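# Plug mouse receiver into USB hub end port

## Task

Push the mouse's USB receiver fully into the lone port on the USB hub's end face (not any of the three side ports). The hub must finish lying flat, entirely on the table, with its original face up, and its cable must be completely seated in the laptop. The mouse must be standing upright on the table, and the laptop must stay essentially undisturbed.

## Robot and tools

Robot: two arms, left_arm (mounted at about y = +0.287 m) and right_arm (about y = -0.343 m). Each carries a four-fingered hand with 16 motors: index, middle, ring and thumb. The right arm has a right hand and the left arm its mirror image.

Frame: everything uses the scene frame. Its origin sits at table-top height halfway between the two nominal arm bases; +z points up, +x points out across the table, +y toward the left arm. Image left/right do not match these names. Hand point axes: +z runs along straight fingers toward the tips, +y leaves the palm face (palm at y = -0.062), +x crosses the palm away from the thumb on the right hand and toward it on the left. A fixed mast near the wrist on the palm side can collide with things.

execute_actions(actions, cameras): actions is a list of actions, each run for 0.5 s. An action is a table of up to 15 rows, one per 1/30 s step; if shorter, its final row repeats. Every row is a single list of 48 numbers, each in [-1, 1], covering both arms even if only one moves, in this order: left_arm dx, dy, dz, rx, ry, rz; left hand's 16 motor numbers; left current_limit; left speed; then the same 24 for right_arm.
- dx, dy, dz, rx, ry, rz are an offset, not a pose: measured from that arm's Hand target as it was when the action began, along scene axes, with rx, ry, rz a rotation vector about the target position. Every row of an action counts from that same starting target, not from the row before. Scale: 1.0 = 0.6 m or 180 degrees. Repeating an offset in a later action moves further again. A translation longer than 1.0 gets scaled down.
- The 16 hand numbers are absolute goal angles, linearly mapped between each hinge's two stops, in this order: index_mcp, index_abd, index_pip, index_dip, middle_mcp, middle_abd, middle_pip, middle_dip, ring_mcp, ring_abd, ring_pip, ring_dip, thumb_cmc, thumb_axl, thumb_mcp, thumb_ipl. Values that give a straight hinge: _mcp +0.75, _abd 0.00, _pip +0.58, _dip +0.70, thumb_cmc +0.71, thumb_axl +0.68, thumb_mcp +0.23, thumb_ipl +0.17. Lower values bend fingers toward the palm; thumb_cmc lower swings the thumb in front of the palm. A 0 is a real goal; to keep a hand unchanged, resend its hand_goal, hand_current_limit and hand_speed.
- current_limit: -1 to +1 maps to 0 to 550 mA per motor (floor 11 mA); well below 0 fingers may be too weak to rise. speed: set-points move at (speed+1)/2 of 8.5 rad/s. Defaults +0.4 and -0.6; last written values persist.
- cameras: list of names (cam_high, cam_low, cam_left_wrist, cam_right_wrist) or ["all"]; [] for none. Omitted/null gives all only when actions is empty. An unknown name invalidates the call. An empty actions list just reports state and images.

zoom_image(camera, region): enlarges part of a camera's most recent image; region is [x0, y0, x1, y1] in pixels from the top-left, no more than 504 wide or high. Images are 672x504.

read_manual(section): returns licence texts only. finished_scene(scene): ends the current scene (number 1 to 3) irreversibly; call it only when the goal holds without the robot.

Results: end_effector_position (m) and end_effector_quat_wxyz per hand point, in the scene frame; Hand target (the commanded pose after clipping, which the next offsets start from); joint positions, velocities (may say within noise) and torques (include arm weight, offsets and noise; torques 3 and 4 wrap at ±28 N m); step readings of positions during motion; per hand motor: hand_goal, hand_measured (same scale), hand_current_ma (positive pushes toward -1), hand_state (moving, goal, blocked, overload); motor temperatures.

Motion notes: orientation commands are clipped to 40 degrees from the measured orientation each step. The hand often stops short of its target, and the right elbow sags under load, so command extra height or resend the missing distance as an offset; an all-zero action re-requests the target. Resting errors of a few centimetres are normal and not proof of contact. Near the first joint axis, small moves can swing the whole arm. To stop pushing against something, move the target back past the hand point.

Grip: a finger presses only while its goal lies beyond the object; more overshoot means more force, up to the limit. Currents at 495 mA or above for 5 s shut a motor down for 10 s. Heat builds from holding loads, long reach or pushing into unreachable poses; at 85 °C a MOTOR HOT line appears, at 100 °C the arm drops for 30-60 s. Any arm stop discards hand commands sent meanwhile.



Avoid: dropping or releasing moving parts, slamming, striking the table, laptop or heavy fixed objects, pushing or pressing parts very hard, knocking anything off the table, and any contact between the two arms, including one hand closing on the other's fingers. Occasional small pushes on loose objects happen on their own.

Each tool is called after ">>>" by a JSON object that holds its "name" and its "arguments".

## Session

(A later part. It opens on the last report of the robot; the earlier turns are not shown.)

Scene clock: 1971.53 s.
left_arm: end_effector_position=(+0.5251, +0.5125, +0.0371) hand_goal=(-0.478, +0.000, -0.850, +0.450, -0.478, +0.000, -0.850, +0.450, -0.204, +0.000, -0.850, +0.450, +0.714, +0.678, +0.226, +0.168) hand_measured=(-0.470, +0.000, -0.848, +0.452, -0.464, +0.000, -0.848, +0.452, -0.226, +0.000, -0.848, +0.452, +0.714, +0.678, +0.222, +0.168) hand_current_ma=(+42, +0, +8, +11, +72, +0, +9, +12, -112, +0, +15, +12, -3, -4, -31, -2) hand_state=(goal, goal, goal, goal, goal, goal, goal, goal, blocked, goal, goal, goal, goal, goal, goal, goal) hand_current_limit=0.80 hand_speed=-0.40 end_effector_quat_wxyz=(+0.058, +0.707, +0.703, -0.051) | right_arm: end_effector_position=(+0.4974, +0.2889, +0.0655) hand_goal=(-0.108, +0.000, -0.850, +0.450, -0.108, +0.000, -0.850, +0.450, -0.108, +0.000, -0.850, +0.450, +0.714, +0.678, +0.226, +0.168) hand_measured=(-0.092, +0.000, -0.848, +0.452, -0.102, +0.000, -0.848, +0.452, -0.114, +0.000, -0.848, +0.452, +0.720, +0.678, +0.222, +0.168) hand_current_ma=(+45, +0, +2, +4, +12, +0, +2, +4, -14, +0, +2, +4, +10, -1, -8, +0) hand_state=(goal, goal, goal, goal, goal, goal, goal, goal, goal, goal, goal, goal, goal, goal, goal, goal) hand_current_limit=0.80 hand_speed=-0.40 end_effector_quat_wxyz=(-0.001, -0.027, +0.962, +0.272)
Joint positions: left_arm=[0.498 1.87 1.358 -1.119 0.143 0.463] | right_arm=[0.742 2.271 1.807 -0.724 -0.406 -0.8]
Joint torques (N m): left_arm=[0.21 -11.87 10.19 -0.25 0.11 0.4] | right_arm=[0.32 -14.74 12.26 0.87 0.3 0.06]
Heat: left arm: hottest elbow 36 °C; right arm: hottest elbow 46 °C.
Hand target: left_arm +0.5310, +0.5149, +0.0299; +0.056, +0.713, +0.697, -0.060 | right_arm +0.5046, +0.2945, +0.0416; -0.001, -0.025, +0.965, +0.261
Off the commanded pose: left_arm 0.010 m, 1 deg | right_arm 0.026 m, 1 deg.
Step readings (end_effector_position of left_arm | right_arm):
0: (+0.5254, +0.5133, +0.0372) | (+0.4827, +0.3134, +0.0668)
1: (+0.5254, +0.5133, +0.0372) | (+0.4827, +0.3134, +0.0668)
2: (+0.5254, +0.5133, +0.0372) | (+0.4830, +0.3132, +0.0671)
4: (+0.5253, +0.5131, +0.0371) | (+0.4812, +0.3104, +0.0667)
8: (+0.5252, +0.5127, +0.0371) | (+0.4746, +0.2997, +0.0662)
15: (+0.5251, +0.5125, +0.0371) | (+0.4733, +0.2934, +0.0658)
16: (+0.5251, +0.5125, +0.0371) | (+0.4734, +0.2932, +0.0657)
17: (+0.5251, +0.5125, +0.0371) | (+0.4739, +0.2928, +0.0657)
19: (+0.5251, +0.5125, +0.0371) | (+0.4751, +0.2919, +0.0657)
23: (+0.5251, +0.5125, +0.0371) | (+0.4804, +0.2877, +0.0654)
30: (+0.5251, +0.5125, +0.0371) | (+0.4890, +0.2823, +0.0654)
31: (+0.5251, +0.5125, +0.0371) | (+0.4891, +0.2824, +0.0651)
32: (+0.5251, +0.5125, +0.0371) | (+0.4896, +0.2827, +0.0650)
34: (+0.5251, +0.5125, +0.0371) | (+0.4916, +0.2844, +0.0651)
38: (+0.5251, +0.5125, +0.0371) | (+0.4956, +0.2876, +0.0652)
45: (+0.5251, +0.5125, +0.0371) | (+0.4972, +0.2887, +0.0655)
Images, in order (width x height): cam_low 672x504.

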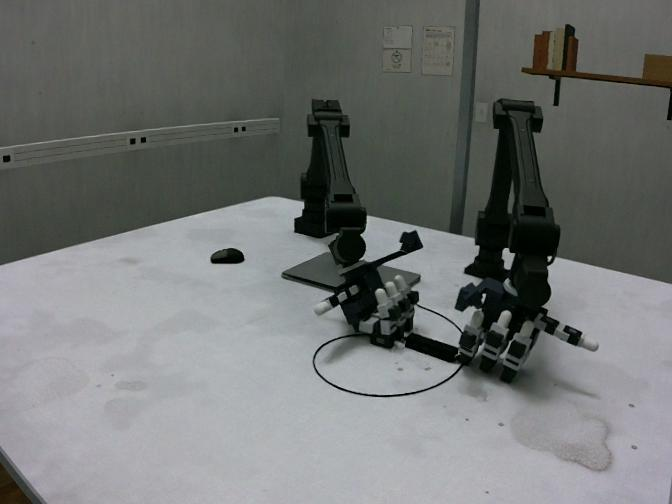

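>>> {"name": "execute_actions", "arguments": {"actions": [[[0,0,0,0,0,0,-0.479,0,-0.85,0.45,-0.479,0,-0.85,0.45,-0.205,0,-0.85,0.45,0.714,0.678,0.226,0.168,0.8,-0.4,0.008,0.02,0,0,0,0,-0.1075,0,-0.85,0.45,-0.1075,0,-0.85,0.45,-0.1075,0,-0.85,0.45,0.714,0.678,0.226,0.168,0.8,-0.4]],[[0,0,0,0,0,0,-0.479,0,-0.85,0.45,-0.479,0,-0.85,0.45,-0.205,0,-0.85,0.45,0.714,0.678,0.226,0.168,0.8,-0.4,0.005,0.015,-0.01,0,0,0,-0.1075,0,-0.85,0.45,-0.1075,0,-0.85,0.45,-0.1075,0,-0.85,0.45,0.714,0.678,0.226,0.168,0.8,-0.4]]], "cameras": ["cam_low"]}}

>>> {"name": "zoom_image", "arguments": {"camera": "cam_low", "region": [385, 310, 465, 372]}}

Scene clock: 1987.17 s.
left_arm: end_effector_position=(+0.5248, +0.5134, +0.0371) hand_goal=(-0.478, +0.000, -0.850, +0.450, -0.478, +0.000, -0.850, +0.450, -0.204, +0.000, -0.850, +0.450, +0.714, +0.678, +0.226, +0.168) hand_measured=(-0.470, +0.000, -0.848, +0.452, -0.464, +0.000, -0.848, +0.452, -0.224, +0.000, -0.848, +0.452, +0.714, +0.678, +0.222, +0.168) hand_current_ma=(+42, +0, +8, +11, +72, +0, +9, +12, -106, +0, +15, +12, -3, -4, -31, -2) hand_state=(goal, goal, goal, goal, goal, goal, goal, goal, goal, goal, goal, goal, goal, goal, goal, goal) hand_current_limit=0.80 hand_speed=-0.40 end_effector_quat_wxyz=(+0.058, +0.707, +0.703, -0.051) | right_arm: end_effector_position=(+0.5115, +0.3049, +0.0660) hand_goal=(-0.108, +0.000, -0.850, +0.450, -0.108, +0.000, -0.850, +0.450, -0.108, +0.000, -0.850, +0.450, +0.714, +0.678, +0.226, +0.168) hand_measured=(-0.092, +0.000, -0.848, +0.452, -0.100, +0.000, -0.848, +0.452, -0.116, +0.000, -0.848, +0.452, +0.720, +0.678, +0.222, +0.168) hand_current_ma=(+45, +0, +2, +4, +20, +0, +2, +4, -20, +0, +2, +4, +10, -1, -8, +0) hand_state=(goal, goal, goal, goal, goal, goal, goal, goal, goal, goal, goal, goal, goal, goal, goal, goal) hand_current_limit=0.80 hand_speed=-0.40 end_effector_quat_wxyz=(+0.002, -0.022, +0.962, +0.274)
Joint positions: left_arm=[0.5 1.87 1.358 -1.119 0.143 0.463] | right_arm=[0.746 2.321 1.9 -0.755 -0.401 -0.783]
Joint torques (N m): left_arm=[-0.26 -11.93 10.22 -0.23 0.12 0.42] | right_arm=[0.91 -14.56 12.55 1.02 0.29 0.04]
Heat: left arm: hottest elbow 36 °C; right arm: hottest elbow 46 °C.
Hand target: left_arm +0.5310, +0.5149, +0.0299; +0.056, +0.713, +0.697, -0.060 | right_arm +0.5124, +0.3156, +0.0356; -0.001, -0.025, +0.965, +0.261
Off the commanded pose: left_arm 0.010 m, 1 deg | right_arm 0.032 m, 2 deg.
Step readings (end_effector_position of left_arm | right_arm):
0: (+0.5251, +0.5125, +0.0371) | (+0.4974, +0.2889, +0.0655)
1: (+0.5251, +0.5125, +0.0371) | (+0.4976, +0.2890, +0.0655)
2: (+0.5251, +0.5125, +0.0371) | (+0.4981, +0.2894, +0.0656)
4: (+0.5251, +0.5125, +0.0371) | (+0.5009, +0.2919, +0.0657)
8: (+0.5251, +0.5125, +0.0371) | (+0.5052, +0.2972, +0.0664)
15: (+0.5251, +0.5125, +0.0371) | (+0.5059, +0.2985, +0.0660)
16: (+0.5251, +0.5125, +0.0371) | (+0.5061, +0.2987, +0.0662)
17: (+0.5251, +0.5125, +0.0371) | (+0.5063, +0.2991, +0.0659)
19: (+0.5251, +0.5125, +0.0371) | (+0.5079, +0.3017, +0.0664)
23: (+0.5248, +0.5134, +0.0371) | (+0.5107, +0.3045, +0.0662)
30: (+0.5248, +0.5134, +0.0371) | (+0.5114, +0.3049, +0.0660)
Images, in order (width x height): cam_low 672x504.

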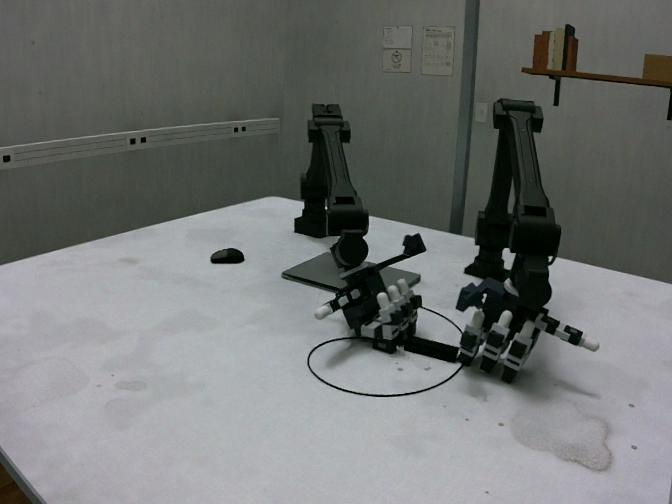

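Scaled by 6.300 from the camera's 672x504 image, which has a finer 960x720 frame.

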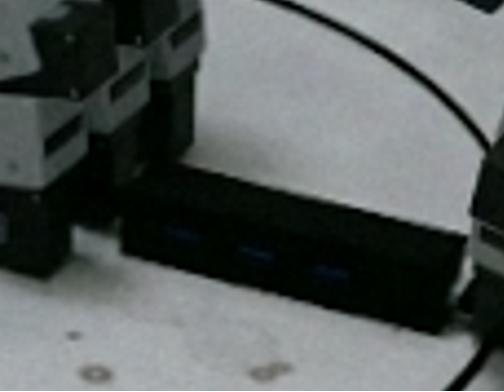

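>>> {"name": "execute_actions", "arguments": {"actions": [[[0,0,0,0,0,0,-0.479,0,-0.85,0.45,-0.479,0,-0.85,0.45,-0.205,0,-0.85,0.45,0.714,0.678,0.226,0.168,0.8,-0.4,-0.01,-0.025,0.01,0,0,0,-0.1075,0,-0.85,0.45,-0.1075,0,-0.85,0.45,-0.1075,0,-0.85,0.45,0.714,0.678,0.226,0.168,0.8,-0.4]],[[0,0,0,0,0,0,-0.479,0,-0.85,0.45,-0.479,0,-0.85,0.45,-0.205,0,-0.85,0.45,0.714,0.678,0.226,0.168,0.8,-0.4,-0.012,0.02,-0.01,0,0,0,-0.1075,0,-0.85,0.45,-0.1075,0,-0.85,0.45,-0.1075,0,-0.85,0.45,0.714,0.678,0.226,0.168,0.8,-0.4]]], "cameras": ["cam_low"]}}

>>> {"name": "zoom_image", "arguments": {"camera": "cam_low", "region": [385, 310, 465, 372]}}

Scene clock: 1999.47 s.
left_arm: end_effector_position=(+0.5248, +0.5134, +0.0371) hand_goal=(-0.478, +0.000, -0.850, +0.450, -0.478, +0.000, -0.850, +0.450, -0.204, +0.000, -0.850, +0.450, +0.714, +0.678, +0.226, +0.168) hand_measured=(-0.470, +0.000, -0.848, +0.452, -0.464, +0.000, -0.848, +0.452, -0.224, +0.000, -0.848, +0.452, +0.714, +0.678, +0.222, +0.168) hand_current_ma=(+42, +0, +8, +11, +72, +0, +9, +12, -106, +0, +15, +12, -3, -4, -31, -2) hand_state=(goal, goal, goal, goal, goal, goal, goal, goal, goal, goal, goal, goal, goal, goal, goal, goal) hand_current_limit=0.80 hand_speed=-0.40 end_effector_quat_wxyz=(+0.058, +0.707, +0.703, -0.051) | right_arm: end_effector_position=(+0.5122, +0.3051, +0.0660) hand_goal=(-0.108, +0.000, -0.850, +0.450, -0.108, +0.000, -0.850, +0.450, -0.108, +0.000, -0.850, +0.450, +0.714, +0.678, +0.226, +0.168) hand_measured=(-0.092, +0.000, -0.848, +0.452, -0.100, +0.000, -0.848, +0.452, -0.116, +0.000, -0.848, +0.452, +0.720, +0.678, +0.222, +0.168) hand_current_ma=(+45, +0, +2, +4, +21, +0, +2, +4, -21, +0, +2, +4, +10, -1, -8, +0) hand_state=(goal, goal, goal, goal, goal, goal, goal, goal, goal, goal, goal, goal, goal, goal, goal, goal) hand_current_limit=0.80 hand_speed=-0.40 end_effector_quat_wxyz=(+0.003, -0.019, +0.962, +0.272)
Joint positions: left_arm=[0.5 1.87 1.358 -1.119 0.143 0.463] | right_arm=[0.748 2.32 1.9 -0.755 -0.395 -0.776]
Joint torques (N m): left_arm=[-0.15 -11.87 10.19 -0.21 0.11 0.41] | right_arm=[1.49 -16.56 7.86 1.88 0.21 0.04]
Heat: left arm: hottest elbow 36 °C; right arm: hottest elbow 48 °C.
Hand target: left_arm +0.5310, +0.5149, +0.0299; +0.056, +0.713, +0.697, -0.060 | right_arm +0.4992, +0.3125, +0.0356; -0.001, -0.025, +0.965, +0.261
Off the commanded pose: left_arm 0.010 m, 1 deg | right_arm 0.034 m, 2 deg.
Step readings (end_effector_position of left_arm | right_arm):
0: (+0.5248, +0.5134, +0.0371) | (+0.5115, +0.3049, +0.0659)
1: (+0.5248, +0.5134, +0.0371) | (+0.5115, +0.3049, +0.0659)
2: (+0.5248, +0.5134, +0.0371) | (+0.5115, +0.3049, +0.0659)
4: (+0.5248, +0.5134, +0.0371) | (+0.5115, +0.3049, +0.0659)
8: (+0.5248, +0.5134, +0.0371) | (+0.5115, +0.3049, +0.0662)
15: (+0.5248, +0.5134, +0.0371) | (+0.5115, +0.3049, +0.0665)
16: (+0.5248, +0.5134, +0.0371) | (+0.5115, +0.3049, +0.0665)
17: (+0.5248, +0.5134, +0.0371) | (+0.5116, +0.3049, +0.0665)
19: (+0.5248, +0.5134, +0.0371) | (+0.5118, +0.3048, +0.0664)
23: (+0.5248, +0.5134, +0.0371) | (+0.5119, +0.3049, +0.0660)
30: (+0.5248, +0.5134, +0.0371) | (+0.5121, +0.3051, +0.0660)
Images, in order (width x height): cam_low 672x504.

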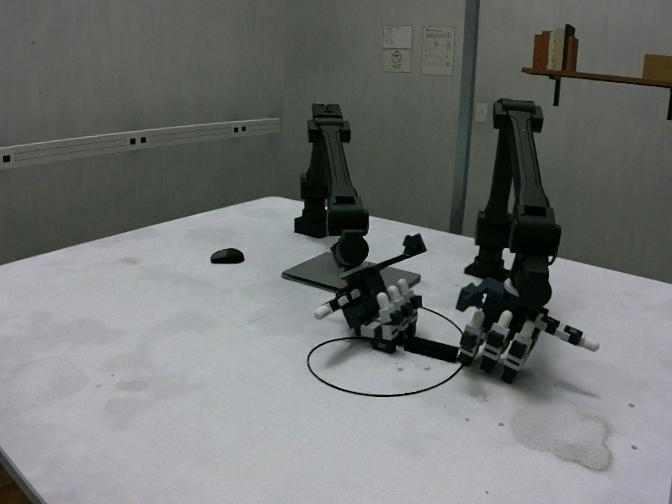

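Scaled by 6.300 from the camera's 672x504 image, which has a finer 960x720 frame.

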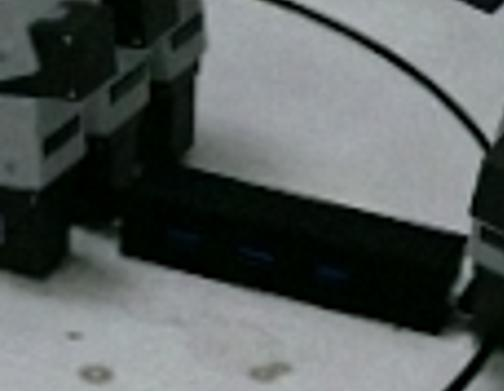

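>>> {"name": "execute_actions", "arguments": {"actions": [[[0,0,0,0,0,0,-0.479,0,-0.85,0.45,-0.479,0,-0.85,0.45,-0.205,0,-0.85,0.45,0.714,0.678,0.226,0.168,0.8,-0.4,-0.015,-0.03,0.025,0,0,0,-0.1075,0,-0.85,0.45,-0.1075,0,-0.85,0.45,-0.1075,0,-0.85,0.45,0.714,0.678,0.226,0.168,0.8,-0.4]],[[0,0,0,0,0,0,-0.479,0,-0.85,0.45,-0.479,0,-0.85,0.45,-0.205,0,-0.85,0.45,0.714,0.678,0.226,0.168,0.8,-0.4,0.01,0.02,-0.02,0,0,0,-0.1075,0,-0.85,0.45,-0.1075,0,-0.85,0.45,-0.1075,0,-0.85,0.45,0.714,0.678,0.226,0.168,0.8,-0.4]]], "cameras": ["cam_low"]}}

>>> {"name": "zoom_image", "arguments": {"camera": "cam_low", "region": [385, 310, 465, 372]}}

Scene clock: 2010.53 s.
left_arm: end_effector_position=(+0.5248, +0.5132, +0.0369) hand_goal=(-0.478, +0.000, -0.850, +0.450, -0.478, +0.000, -0.850, +0.450, -0.204, +0.000, -0.850, +0.450, +0.714, +0.678, +0.226, +0.168) hand_measured=(-0.470, +0.000, -0.848, +0.452, -0.464, +0.000, -0.848, +0.452, -0.224, +0.000, -0.848, +0.452, +0.714, +0.678, +0.222, +0.168) hand_current_ma=(+42, +0, +8, +11, +72, +0, +9, +12, -106, +0, +15, +12, -3, -4, -31, -2) hand_state=(goal, goal, goal, goal, goal, goal, goal, goal, goal, goal, goal, goal, goal, goal, goal, goal) hand_current_limit=0.80 hand_speed=-0.40 end_effector_quat_wxyz=(+0.058, +0.707, +0.703, -0.052) | right_arm: end_effector_position=(+0.5013, +0.2963, +0.0662) hand_goal=(-0.108, +0.000, -0.850, +0.450, -0.108, +0.000, -0.850, +0.450, -0.108, +0.000, -0.850, +0.450, +0.714, +0.678, +0.226, +0.168) hand_measured=(-0.092, +0.000, -0.848, +0.452, -0.098, +0.000, -0.848, +0.452, -0.122, +0.000, -0.848, +0.452, +0.720, +0.678, +0.222, +0.168) hand_current_ma=(+45, +0, +2, +4, +23, +0, +2, +4, -36, +0, +2, +4, +10, -1, -8, +0) hand_state=(goal, goal, goal, goal, goal, goal, goal, goal, goal, goal, goal, goal, goal, goal, goal, goal) hand_current_limit=0.80 hand_speed=-0.40 end_effector_quat_wxyz=(+0.004, -0.019, +0.962, +0.271)
Joint positions: left_arm=[0.5 1.87 1.358 -1.119 0.144 0.465] | right_arm=[0.75 2.283 1.831 -0.724 -0.392 -0.775]
Joint torques (N m): left_arm=[-0.09 -11.99 10.18 -0.21 0.11 0.4] | right_arm=[1.2 -15.03 10.93 1.18 0.04 0.02]
Heat: left arm: hottest elbow 36 °C; right arm: hottest elbow 48 °C.
Hand target: left_arm +0.5309, +0.5149, +0.0298; +0.056, +0.713, +0.697, -0.060 | right_arm +0.4964, +0.3064, +0.0386; -0.001, -0.025, +0.965, +0.261
Off the commanded pose: left_arm 0.010 m, 1 deg | right_arm 0.030 m, 2 deg.
Step readings (end_effector_position of left_arm | right_arm):
0: (+0.5248, +0.5134, +0.0371) | (+0.5123, +0.3052, +0.0661)
1: (+0.5248, +0.5134, +0.0371) | (+0.5122, +0.3051, +0.0659)
2: (+0.5248, +0.5134, +0.0371) | (+0.5118, +0.3046, +0.0660)
4: (+0.5248, +0.5133, +0.0369) | (+0.5100, +0.3027, +0.0673)
8: (+0.5248, +0.5132, +0.0369) | (+0.5034, +0.2976, +0.0667)
15: (+0.5248, +0.5132, +0.0369) | (+0.5014, +0.2962, +0.0665)
16: (+0.5248, +0.5132, +0.0369) | (+0.5014, +0.2962, +0.0666)
17: (+0.5248, +0.5132, +0.0369) | (+0.5014, +0.2962, +0.0666)
19: (+0.5248, +0.5132, +0.0369) | (+0.5013, +0.2964, +0.0665)
23: (+0.5248, +0.5132, +0.0369) | (+0.5013, +0.2963, +0.0665)
30: (+0.5248, +0.5132, +0.0369) | (+0.5013, +0.2963, +0.0662)
Images, in order (width x height): cam_low 672x504.

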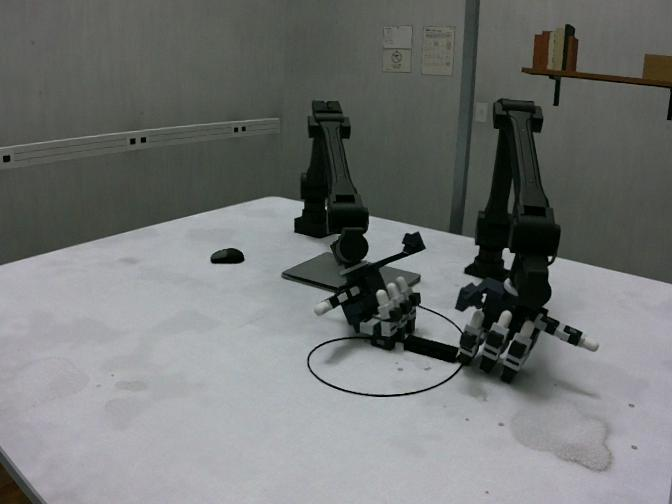

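Scaled by 6.300 from the camera's 672x504 image, which has a finer 960x720 frame.

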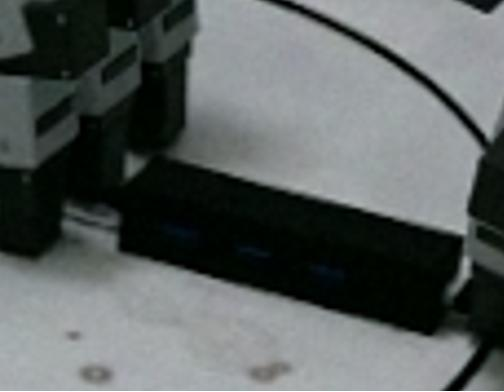

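>>> {"name": "execute_actions", "arguments": {"actions": [[[0,0,-0.01,0,0,0,-0.479,0,-0.85,0.45,-0.479,0,-0.85,0.45,-0.205,0,-0.85,0.45,0.714,0.678,0.226,0.168,0.8,-0.4,0.0,0.025,-0.01,0,0,0.01,-0.1075,0,-0.85,0.45,-0.1075,0,-0.85,0.45,-0.1075,0,-0.85,0.45,0.714,0.678,0.226,0.168,0.8,-0.4]],[[0,-0.03,0,0,0,0,-0.479,0,-0.85,0.45,-0.479,0,-0.85,0.45,-0.205,0,-0.85,0.45,0.714,0.678,0.226,0.168,0.8,-0.4,-0.012,0.015,-0.005,0,0,0.005,-0.1075,0,-0.85,0.45,-0.1075,0,-0.85,0.45,-0.1075,0,-0.85,0.45,0.714,0.678,0.226,0.168,0.8,-0.4]]], "cameras": ["cam_low"]}}

>>> {"name": "zoom_image", "arguments": {"camera": "cam_low", "region": [385, 310, 465, 372]}}

Scene clock: 2054.43 s.
left_arm: end_effector_position=(+0.5251, +0.5121, +0.0363) hand_goal=(-0.478, +0.000, -0.850, +0.450, -0.478, +0.000, -0.850, +0.450, -0.204, +0.000, -0.850, +0.450, +0.714, +0.678, +0.226, +0.168) hand_measured=(-0.470, +0.000, -0.848, +0.452, -0.464, +0.000, -0.848, +0.452, -0.224, +0.000, -0.848, +0.452, +0.714, +0.678, +0.222, +0.168) hand_current_ma=(+42, +0, +8, +11, +72, +0, +9, +12, -106, +0, +15, +12, -3, -4, -31, -2) hand_state=(goal, goal, goal, goal, goal, goal, goal, goal, goal, goal, goal, goal, goal, goal, goal, goal) hand_current_limit=0.80 hand_speed=-0.40 end_effector_quat_wxyz=(+0.059, +0.707, +0.702, -0.052) | right_arm: end_effector_position=(+0.5027, +0.3125, +0.0659) hand_goal=(-0.108, +0.000, -0.850, +0.450, -0.108, +0.000, -0.850, +0.450, -0.108, +0.000, -0.850, +0.450, +0.714, +0.678, +0.226, +0.168) hand_measured=(-0.092, +0.000, -0.848, +0.452, -0.098, +0.000, -0.848, +0.452, -0.120, +0.000, -0.848, +0.452, +0.720, +0.678, +0.222, +0.168) hand_current_ma=(+45, +0, +2, +4, +24, +0, +2, +4, -35, +0, +2, +4, +10, -1, -8, +0) hand_state=(goal, goal, goal, goal, goal, goal, goal, goal, goal, goal, goal, goal, goal, goal, goal, goal) hand_current_limit=0.80 hand_speed=-0.40 end_effector_quat_wxyz=(+0.002, -0.029, +0.961, +0.276)
Joint positions: left_arm=[0.498 1.872 1.358 -1.119 0.145 0.465] | right_arm=[0.761 2.32 1.895 -0.745 -0.4 -0.781]
Joint torques (N m): left_arm=[-2.73 -12.86 7.43 0.95 0.12 0.09] | right_arm=[2.02 -14.33 12.1 0.84 0 -0.18]
Heat: left arm: hottest elbow 36 °C; right arm: hottest elbow 47 °C.
Hand target: left_arm +0.5309, +0.4969, +0.0237; +0.056, +0.713, +0.696, -0.060 | right_arm +0.4891, +0.3304, +0.0294; -0.007, -0.048, +0.964, +0.260
Off the commanded pose: left_arm 0.021 m, 1 deg | right_arm 0.043 m, 3 deg.
Step readings (end_effector_position of left_arm | right_arm):
0: (+0.5248, +0.5132, +0.0369) | (+0.5013, +0.2963, +0.0662)
1: (+0.5248, +0.5132, +0.0369) | (+0.5010, +0.2965, +0.0659)
2: (+0.5248, +0.5132, +0.0369) | (+0.5013, +0.2968, +0.0657)
4: (+0.5248, +0.5131, +0.0367) | (+0.5023, +0.2995, +0.0655)
8: (+0.5248, +0.5129, +0.0363) | (+0.5037, +0.3072, +0.0665)
15: (+0.5248, +0.5129, +0.0363) | (+0.5031, +0.3112, +0.0664)
16: (+0.5248, +0.5129, +0.0363) | (+0.5029, +0.3115, +0.0667)
17: (+0.5248, +0.5128, +0.0363) | (+0.5029, +0.3116, +0.0665)
19: (+0.5250, +0.5124, +0.0363) | (+0.5026, +0.3123, +0.0664)
23: (+0.5251, +0.5122, +0.0363) | (+0.5027, +0.3124, +0.0661)
30: (+0.5251, +0.5121, +0.0363) | (+0.5027, +0.3125, +0.0659)
Images, in order (width x height): cam_low 672x504.

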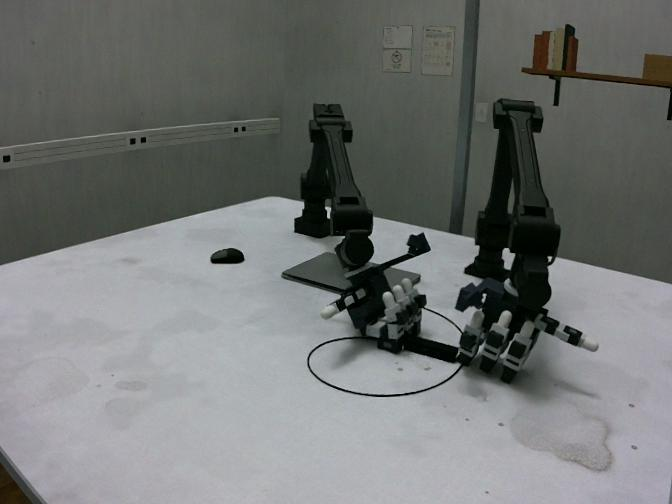

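Scaled by 6.300 from the camera's 672x504 image, which has a finer 960x720 frame.

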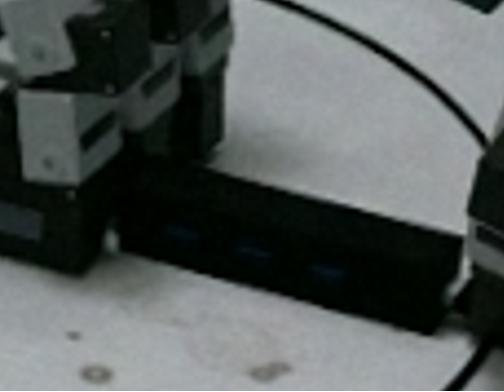

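>>> {"name": "execute_actions", "arguments": {"actions": [[[0.005,-0.03,-0.003,-0.004,0,-0.005,-0.479,0,-0.85,0.45,-0.479,0,-0.85,0.45,-0.205,0,-0.85,0.45,0.714,0.678,0.226,0.168,0.8,-0.4,-0.015,0.02,-0.005,0,0,0.005,-0.1075,0,-0.85,0.45,-0.1075,0,-0.85,0.45,-0.1075,0,-0.85,0.45,0.714,0.678,0.226,0.168,0.8,-0.4]],[[0.005,-0.04,0,-0.004,0,-0.005,-0.479,0,-0.85,0.45,-0.479,0,-0.85,0.45,-0.205,0,-0.85,0.45,0.714,0.678,0.226,0.168,0.8,-0.4,-0.018,0.02,-0.005,0,0,0.005,-0.1075,0,-0.85,0.45,-0.1075,0,-0.85,0.45,-0.1075,0,-0.85,0.45,0.714,0.678,0.226,0.168,0.8,-0.4]]], "cameras": ["cam_low"]}}

>>> {"name": "zoom_image", "arguments": {"camera": "cam_low", "region": [385, 310, 465, 372]}}

Scene clock: 2066.27 s.
left_arm: end_effector_position=(+0.5318, +0.5095, +0.0372) hand_goal=(-0.478, +0.000, -0.850, +0.450, -0.478, +0.000, -0.850, +0.450, -0.204, +0.000, -0.850, +0.450, +0.714, +0.678, +0.226, +0.168) hand_measured=(-0.470, +0.000, -0.848, +0.452, -0.464, +0.000, -0.848, +0.452, -0.226, +0.000, -0.848, +0.452, +0.714, +0.678, +0.222, +0.168) hand_current_ma=(+42, +0, +8, +11, +72, +0, +9, +12, -112, +0, +15, +12, -3, -4, -31, -2) hand_state=(goal, goal, goal, goal, goal, goal, goal, goal, blocked, goal, goal, goal, goal, goal, goal, goal) hand_current_limit=0.80 hand_speed=-0.40 end_effector_quat_wxyz=(+0.059, +0.695, +0.715, -0.044) | right_arm: end_effector_position=(+0.5008, +0.3146, +0.0654) hand_goal=(-0.108, +0.000, -0.850, +0.450, -0.108, +0.000, -0.850, +0.450, -0.108, +0.000, -0.850, +0.450, +0.714, +0.678, +0.226, +0.168) hand_measured=(-0.092, +0.000, -0.848, +0.452, -0.092, +0.000, -0.848, +0.452, -0.122, +0.000, -0.848, +0.452, +0.720, +0.678, +0.222, +0.168) hand_current_ma=(+45, +0, +2, +4, +46, +0, +2, +4, -39, +0, +2, +4, +10, -1, -8, +0) hand_state=(goal, goal, goal, goal, goal, goal, goal, goal, goal, goal, goal, goal, goal, goal, goal, goal) hand_current_limit=0.80 hand_speed=-0.40 end_effector_quat_wxyz=(+0.002, -0.030, +0.962, +0.271)
Joint positions: left_arm=[0.481 1.87 1.356 -1.097 0.142 0.411] | right_arm=[0.765 2.323 1.903 -0.757 -0.393 -0.782]
Joint torques (N m): left_arm=[-6.71 -13.92 5.35 0.35 1.4 0.32] | right_arm=[4.42 -13.51 12.72 1.29 -0.18 -0.12]
Heat: left arm: hottest elbow 35 °C; right arm: hottest elbow 48 °C.
Hand target: left_arm +0.5369, +0.4548, +0.0220; +0.064, +0.723, +0.684, -0.069 | right_arm +0.4692, +0.3545, +0.0235; -0.011, -0.063, +0.963, +0.260
Off the commanded pose: left_arm 0.057 m, 6 deg | right_arm 0.066 m, 4 deg.
Step readings (end_effector_position of left_arm | right_arm):
0: (+0.5251, +0.5121, +0.0363) | (+0.5027, +0.3125, +0.0659)
1: (+0.5251, +0.5121, +0.0363) | (+0.5027, +0.3125, +0.0659)
2: (+0.5253, +0.5118, +0.0363) | (+0.5023, +0.3130, +0.0659)
4: (+0.5260, +0.5113, +0.0363) | (+0.5021, +0.3132, +0.0658)
8: (+0.5277, +0.5111, +0.0366) | (+0.5017, +0.3137, +0.0659)
15: (+0.5283, +0.5111, +0.0367) | (+0.5016, +0.3139, +0.0656)
16: (+0.5284, +0.5110, +0.0367) | (+0.5016, +0.3139, +0.0656)
17: (+0.5285, +0.5107, +0.0365) | (+0.5015, +0.3141, +0.0658)
19: (+0.5292, +0.5095, +0.0365) | (+0.5012, +0.3143, +0.0656)
23: (+0.5312, +0.5093, +0.0370) | (+0.5009, +0.3145, +0.0654)
30: (+0.5317, +0.5096, +0.0372) | (+0.5008, +0.3146, +0.0654)
Images, in order (width x height): cam_low 672x504.

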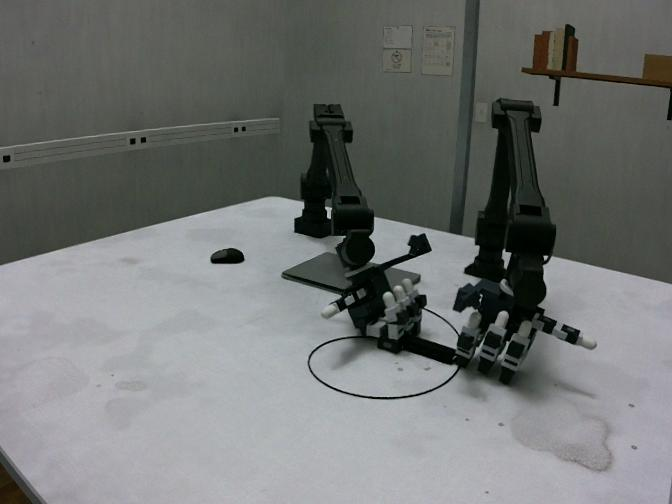

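Scaled by 6.300 from the camera's 672x504 image, which has a finer 960x720 frame.

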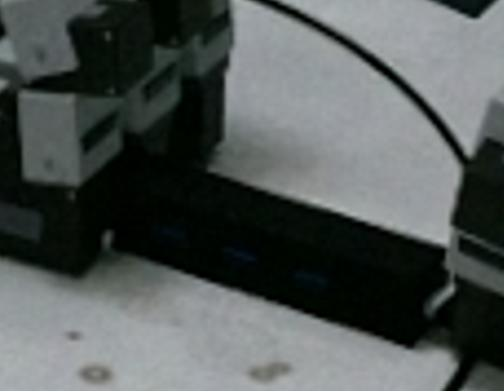

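>>> {"name": "execute_actions", "arguments": {"actions": [[[-0.012,-0.03,-0.002,-0.004,0,-0.005,-0.479,0,-0.85,0.45,-0.479,0,-0.85,0.45,-0.205,0,-0.85,0.45,0.714,0.678,0.226,0.168,0.8,-0.4,-0.01,0.02,-0.003,0,0,0.003,-0.1075,0,-0.85,0.45,-0.1075,0,-0.85,0.45,-0.1075,0,-0.85,0.45,0.714,0.678,0.226,0.168,0.8,-0.4]],[[-0.005,-0.04,0,-0.004,0,-0.005,-0.479,0,-0.85,0.45,-0.479,0,-0.85,0.45,-0.205,0,-0.85,0.45,0.714,0.678,0.226,0.168,0.8,-0.4,-0.015,0.02,-0.003,0,0,0.003,-0.1075,0,-0.85,0.45,-0.1075,0,-0.85,0.45,-0.1075,0,-0.85,0.45,0.714,0.678,0.226,0.168,0.8,-0.4]]], "cameras": ["cam_low"]}}

>>> {"name": "zoom_image", "arguments": {"camera": "cam_low", "region": [385, 310, 465, 372]}}

Scene clock: 2075.17 s.
left_arm: end_effector_position=(+0.5199, +0.5080, +0.0380) hand_goal=(-0.478, +0.000, -0.850, +0.450, -0.478, +0.000, -0.850, +0.450, -0.204, +0.000, -0.850, +0.450, +0.714, +0.678, +0.226, +0.168) hand_measured=(-0.470, +0.000, -0.848, +0.452, -0.464, +0.000, -0.848, +0.452, -0.236, +0.000, -0.848, +0.452, +0.714, +0.678, +0.222, +0.168) hand_current_ma=(+42, +0, +8, +11, +72, +0, +9, +12, -173, +0, +15, +12, -3, -4, -31, -2) hand_state=(goal, goal, goal, goal, goal, goal, goal, goal, blocked, goal, goal, goal, goal, goal, goal, goal) hand_current_limit=0.80 hand_speed=-0.40 end_effector_quat_wxyz=(+0.060, +0.672, +0.737, -0.032) | right_arm: end_effector_position=(+0.5013, +0.3156, +0.0643) hand_goal=(-0.108, +0.000, -0.850, +0.450, -0.108, +0.000, -0.850, +0.450, -0.108, +0.000, -0.850, +0.450, +0.714, +0.678, +0.226, +0.168) hand_measured=(-0.092, +0.000, -0.848, +0.452, -0.088, +0.000, -0.848, +0.452, -0.122, +0.000, -0.848, +0.452, +0.720, +0.678, +0.222, +0.168) hand_current_ma=(+45, +0, +2, +4, +58, +0, +2, +4, -41, +0, +2, +4, +10, -1, -8, +0) hand_state=(goal, goal, goal, goal, goal, goal, goal, goal, goal, goal, goal, goal, goal, goal, goal, goal) hand_current_limit=0.80 hand_speed=-0.40 end_effector_quat_wxyz=(+0.003, -0.027, +0.964, +0.263)
Joint positions: left_arm=[0.475 1.828 1.292 -1.047 0.136 0.339] | right_arm=[0.769 2.326 1.916 -0.775 -0.378 -0.777]
Joint torques (N m): left_arm=[-10.34 -13.74 4.3 -0.68 2.77 0.87] | right_arm=[6.59 -12.75 13.5 1.88 -0.61 0]
Heat: left arm: hottest elbow 35 °C; right arm: hottest elbow 48 °C.
Hand target: left_arm +0.5266, +0.4129, +0.0208; +0.072, +0.733, +0.672, -0.079 | right_arm +0.4543, +0.3784, +0.0199; -0.014, -0.072, +0.963, +0.260
Off the commanded pose: left_arm 0.097 m, 12 deg | right_arm 0.090 m, 5 deg.
Step readings (end_effector_position of left_arm | right_arm):
0: (+0.5318, +0.5095, +0.0372) | (+0.5008, +0.3146, +0.0654)
1: (+0.5314, +0.5094, +0.0368) | (+0.5009, +0.3147, +0.0656)
2: (+0.5313, +0.5091, +0.0370) | (+0.5008, +0.3149, +0.0654)
4: (+0.5299, +0.5089, +0.0372) | (+0.5007, +0.3153, +0.0652)
8: (+0.5280, +0.5091, +0.0376) | (+0.5007, +0.3156, +0.0651)
15: (+0.5272, +0.5092, +0.0377) | (+0.5008, +0.3157, +0.0647)
16: (+0.5269, +0.5091, +0.0374) | (+0.5008, +0.3157, +0.0647)
17: (+0.5266, +0.5088, +0.0374) | (+0.5004, +0.3160, +0.0648)
19: (+0.5252, +0.5084, +0.0379) | (+0.5004, +0.3161, +0.0645)
23: (+0.5218, +0.5079, +0.0381) | (+0.5010, +0.3157, +0.0643)
30: (+0.5203, +0.5079, +0.0381) | (+0.5013, +0.3156, +0.0643)
Images, in order (width x height): cam_low 672x504.

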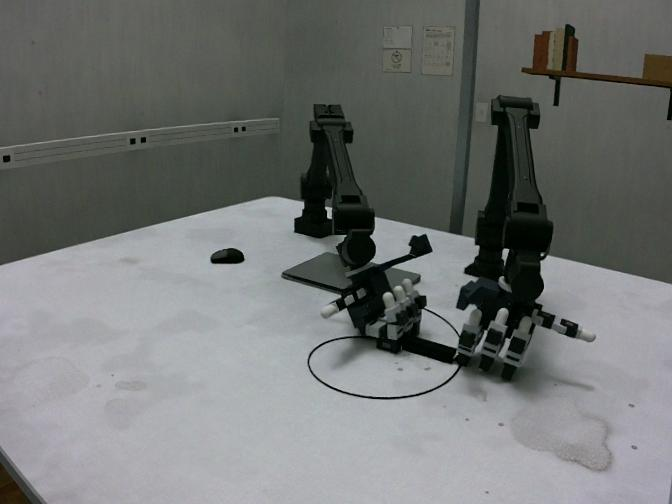

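Scaled by 6.300 from the camera's 672x504 image, which has a finer 960x720 frame.

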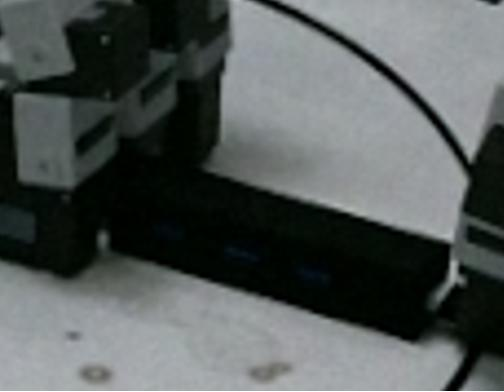

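>>> {"name": "zoom_image", "arguments": {"camera": "cam_low", "region": [440, 335, 475, 370]}}

Scaled by 14.400 from the camera's 672x504 image, which has a finer 960x720 frame.

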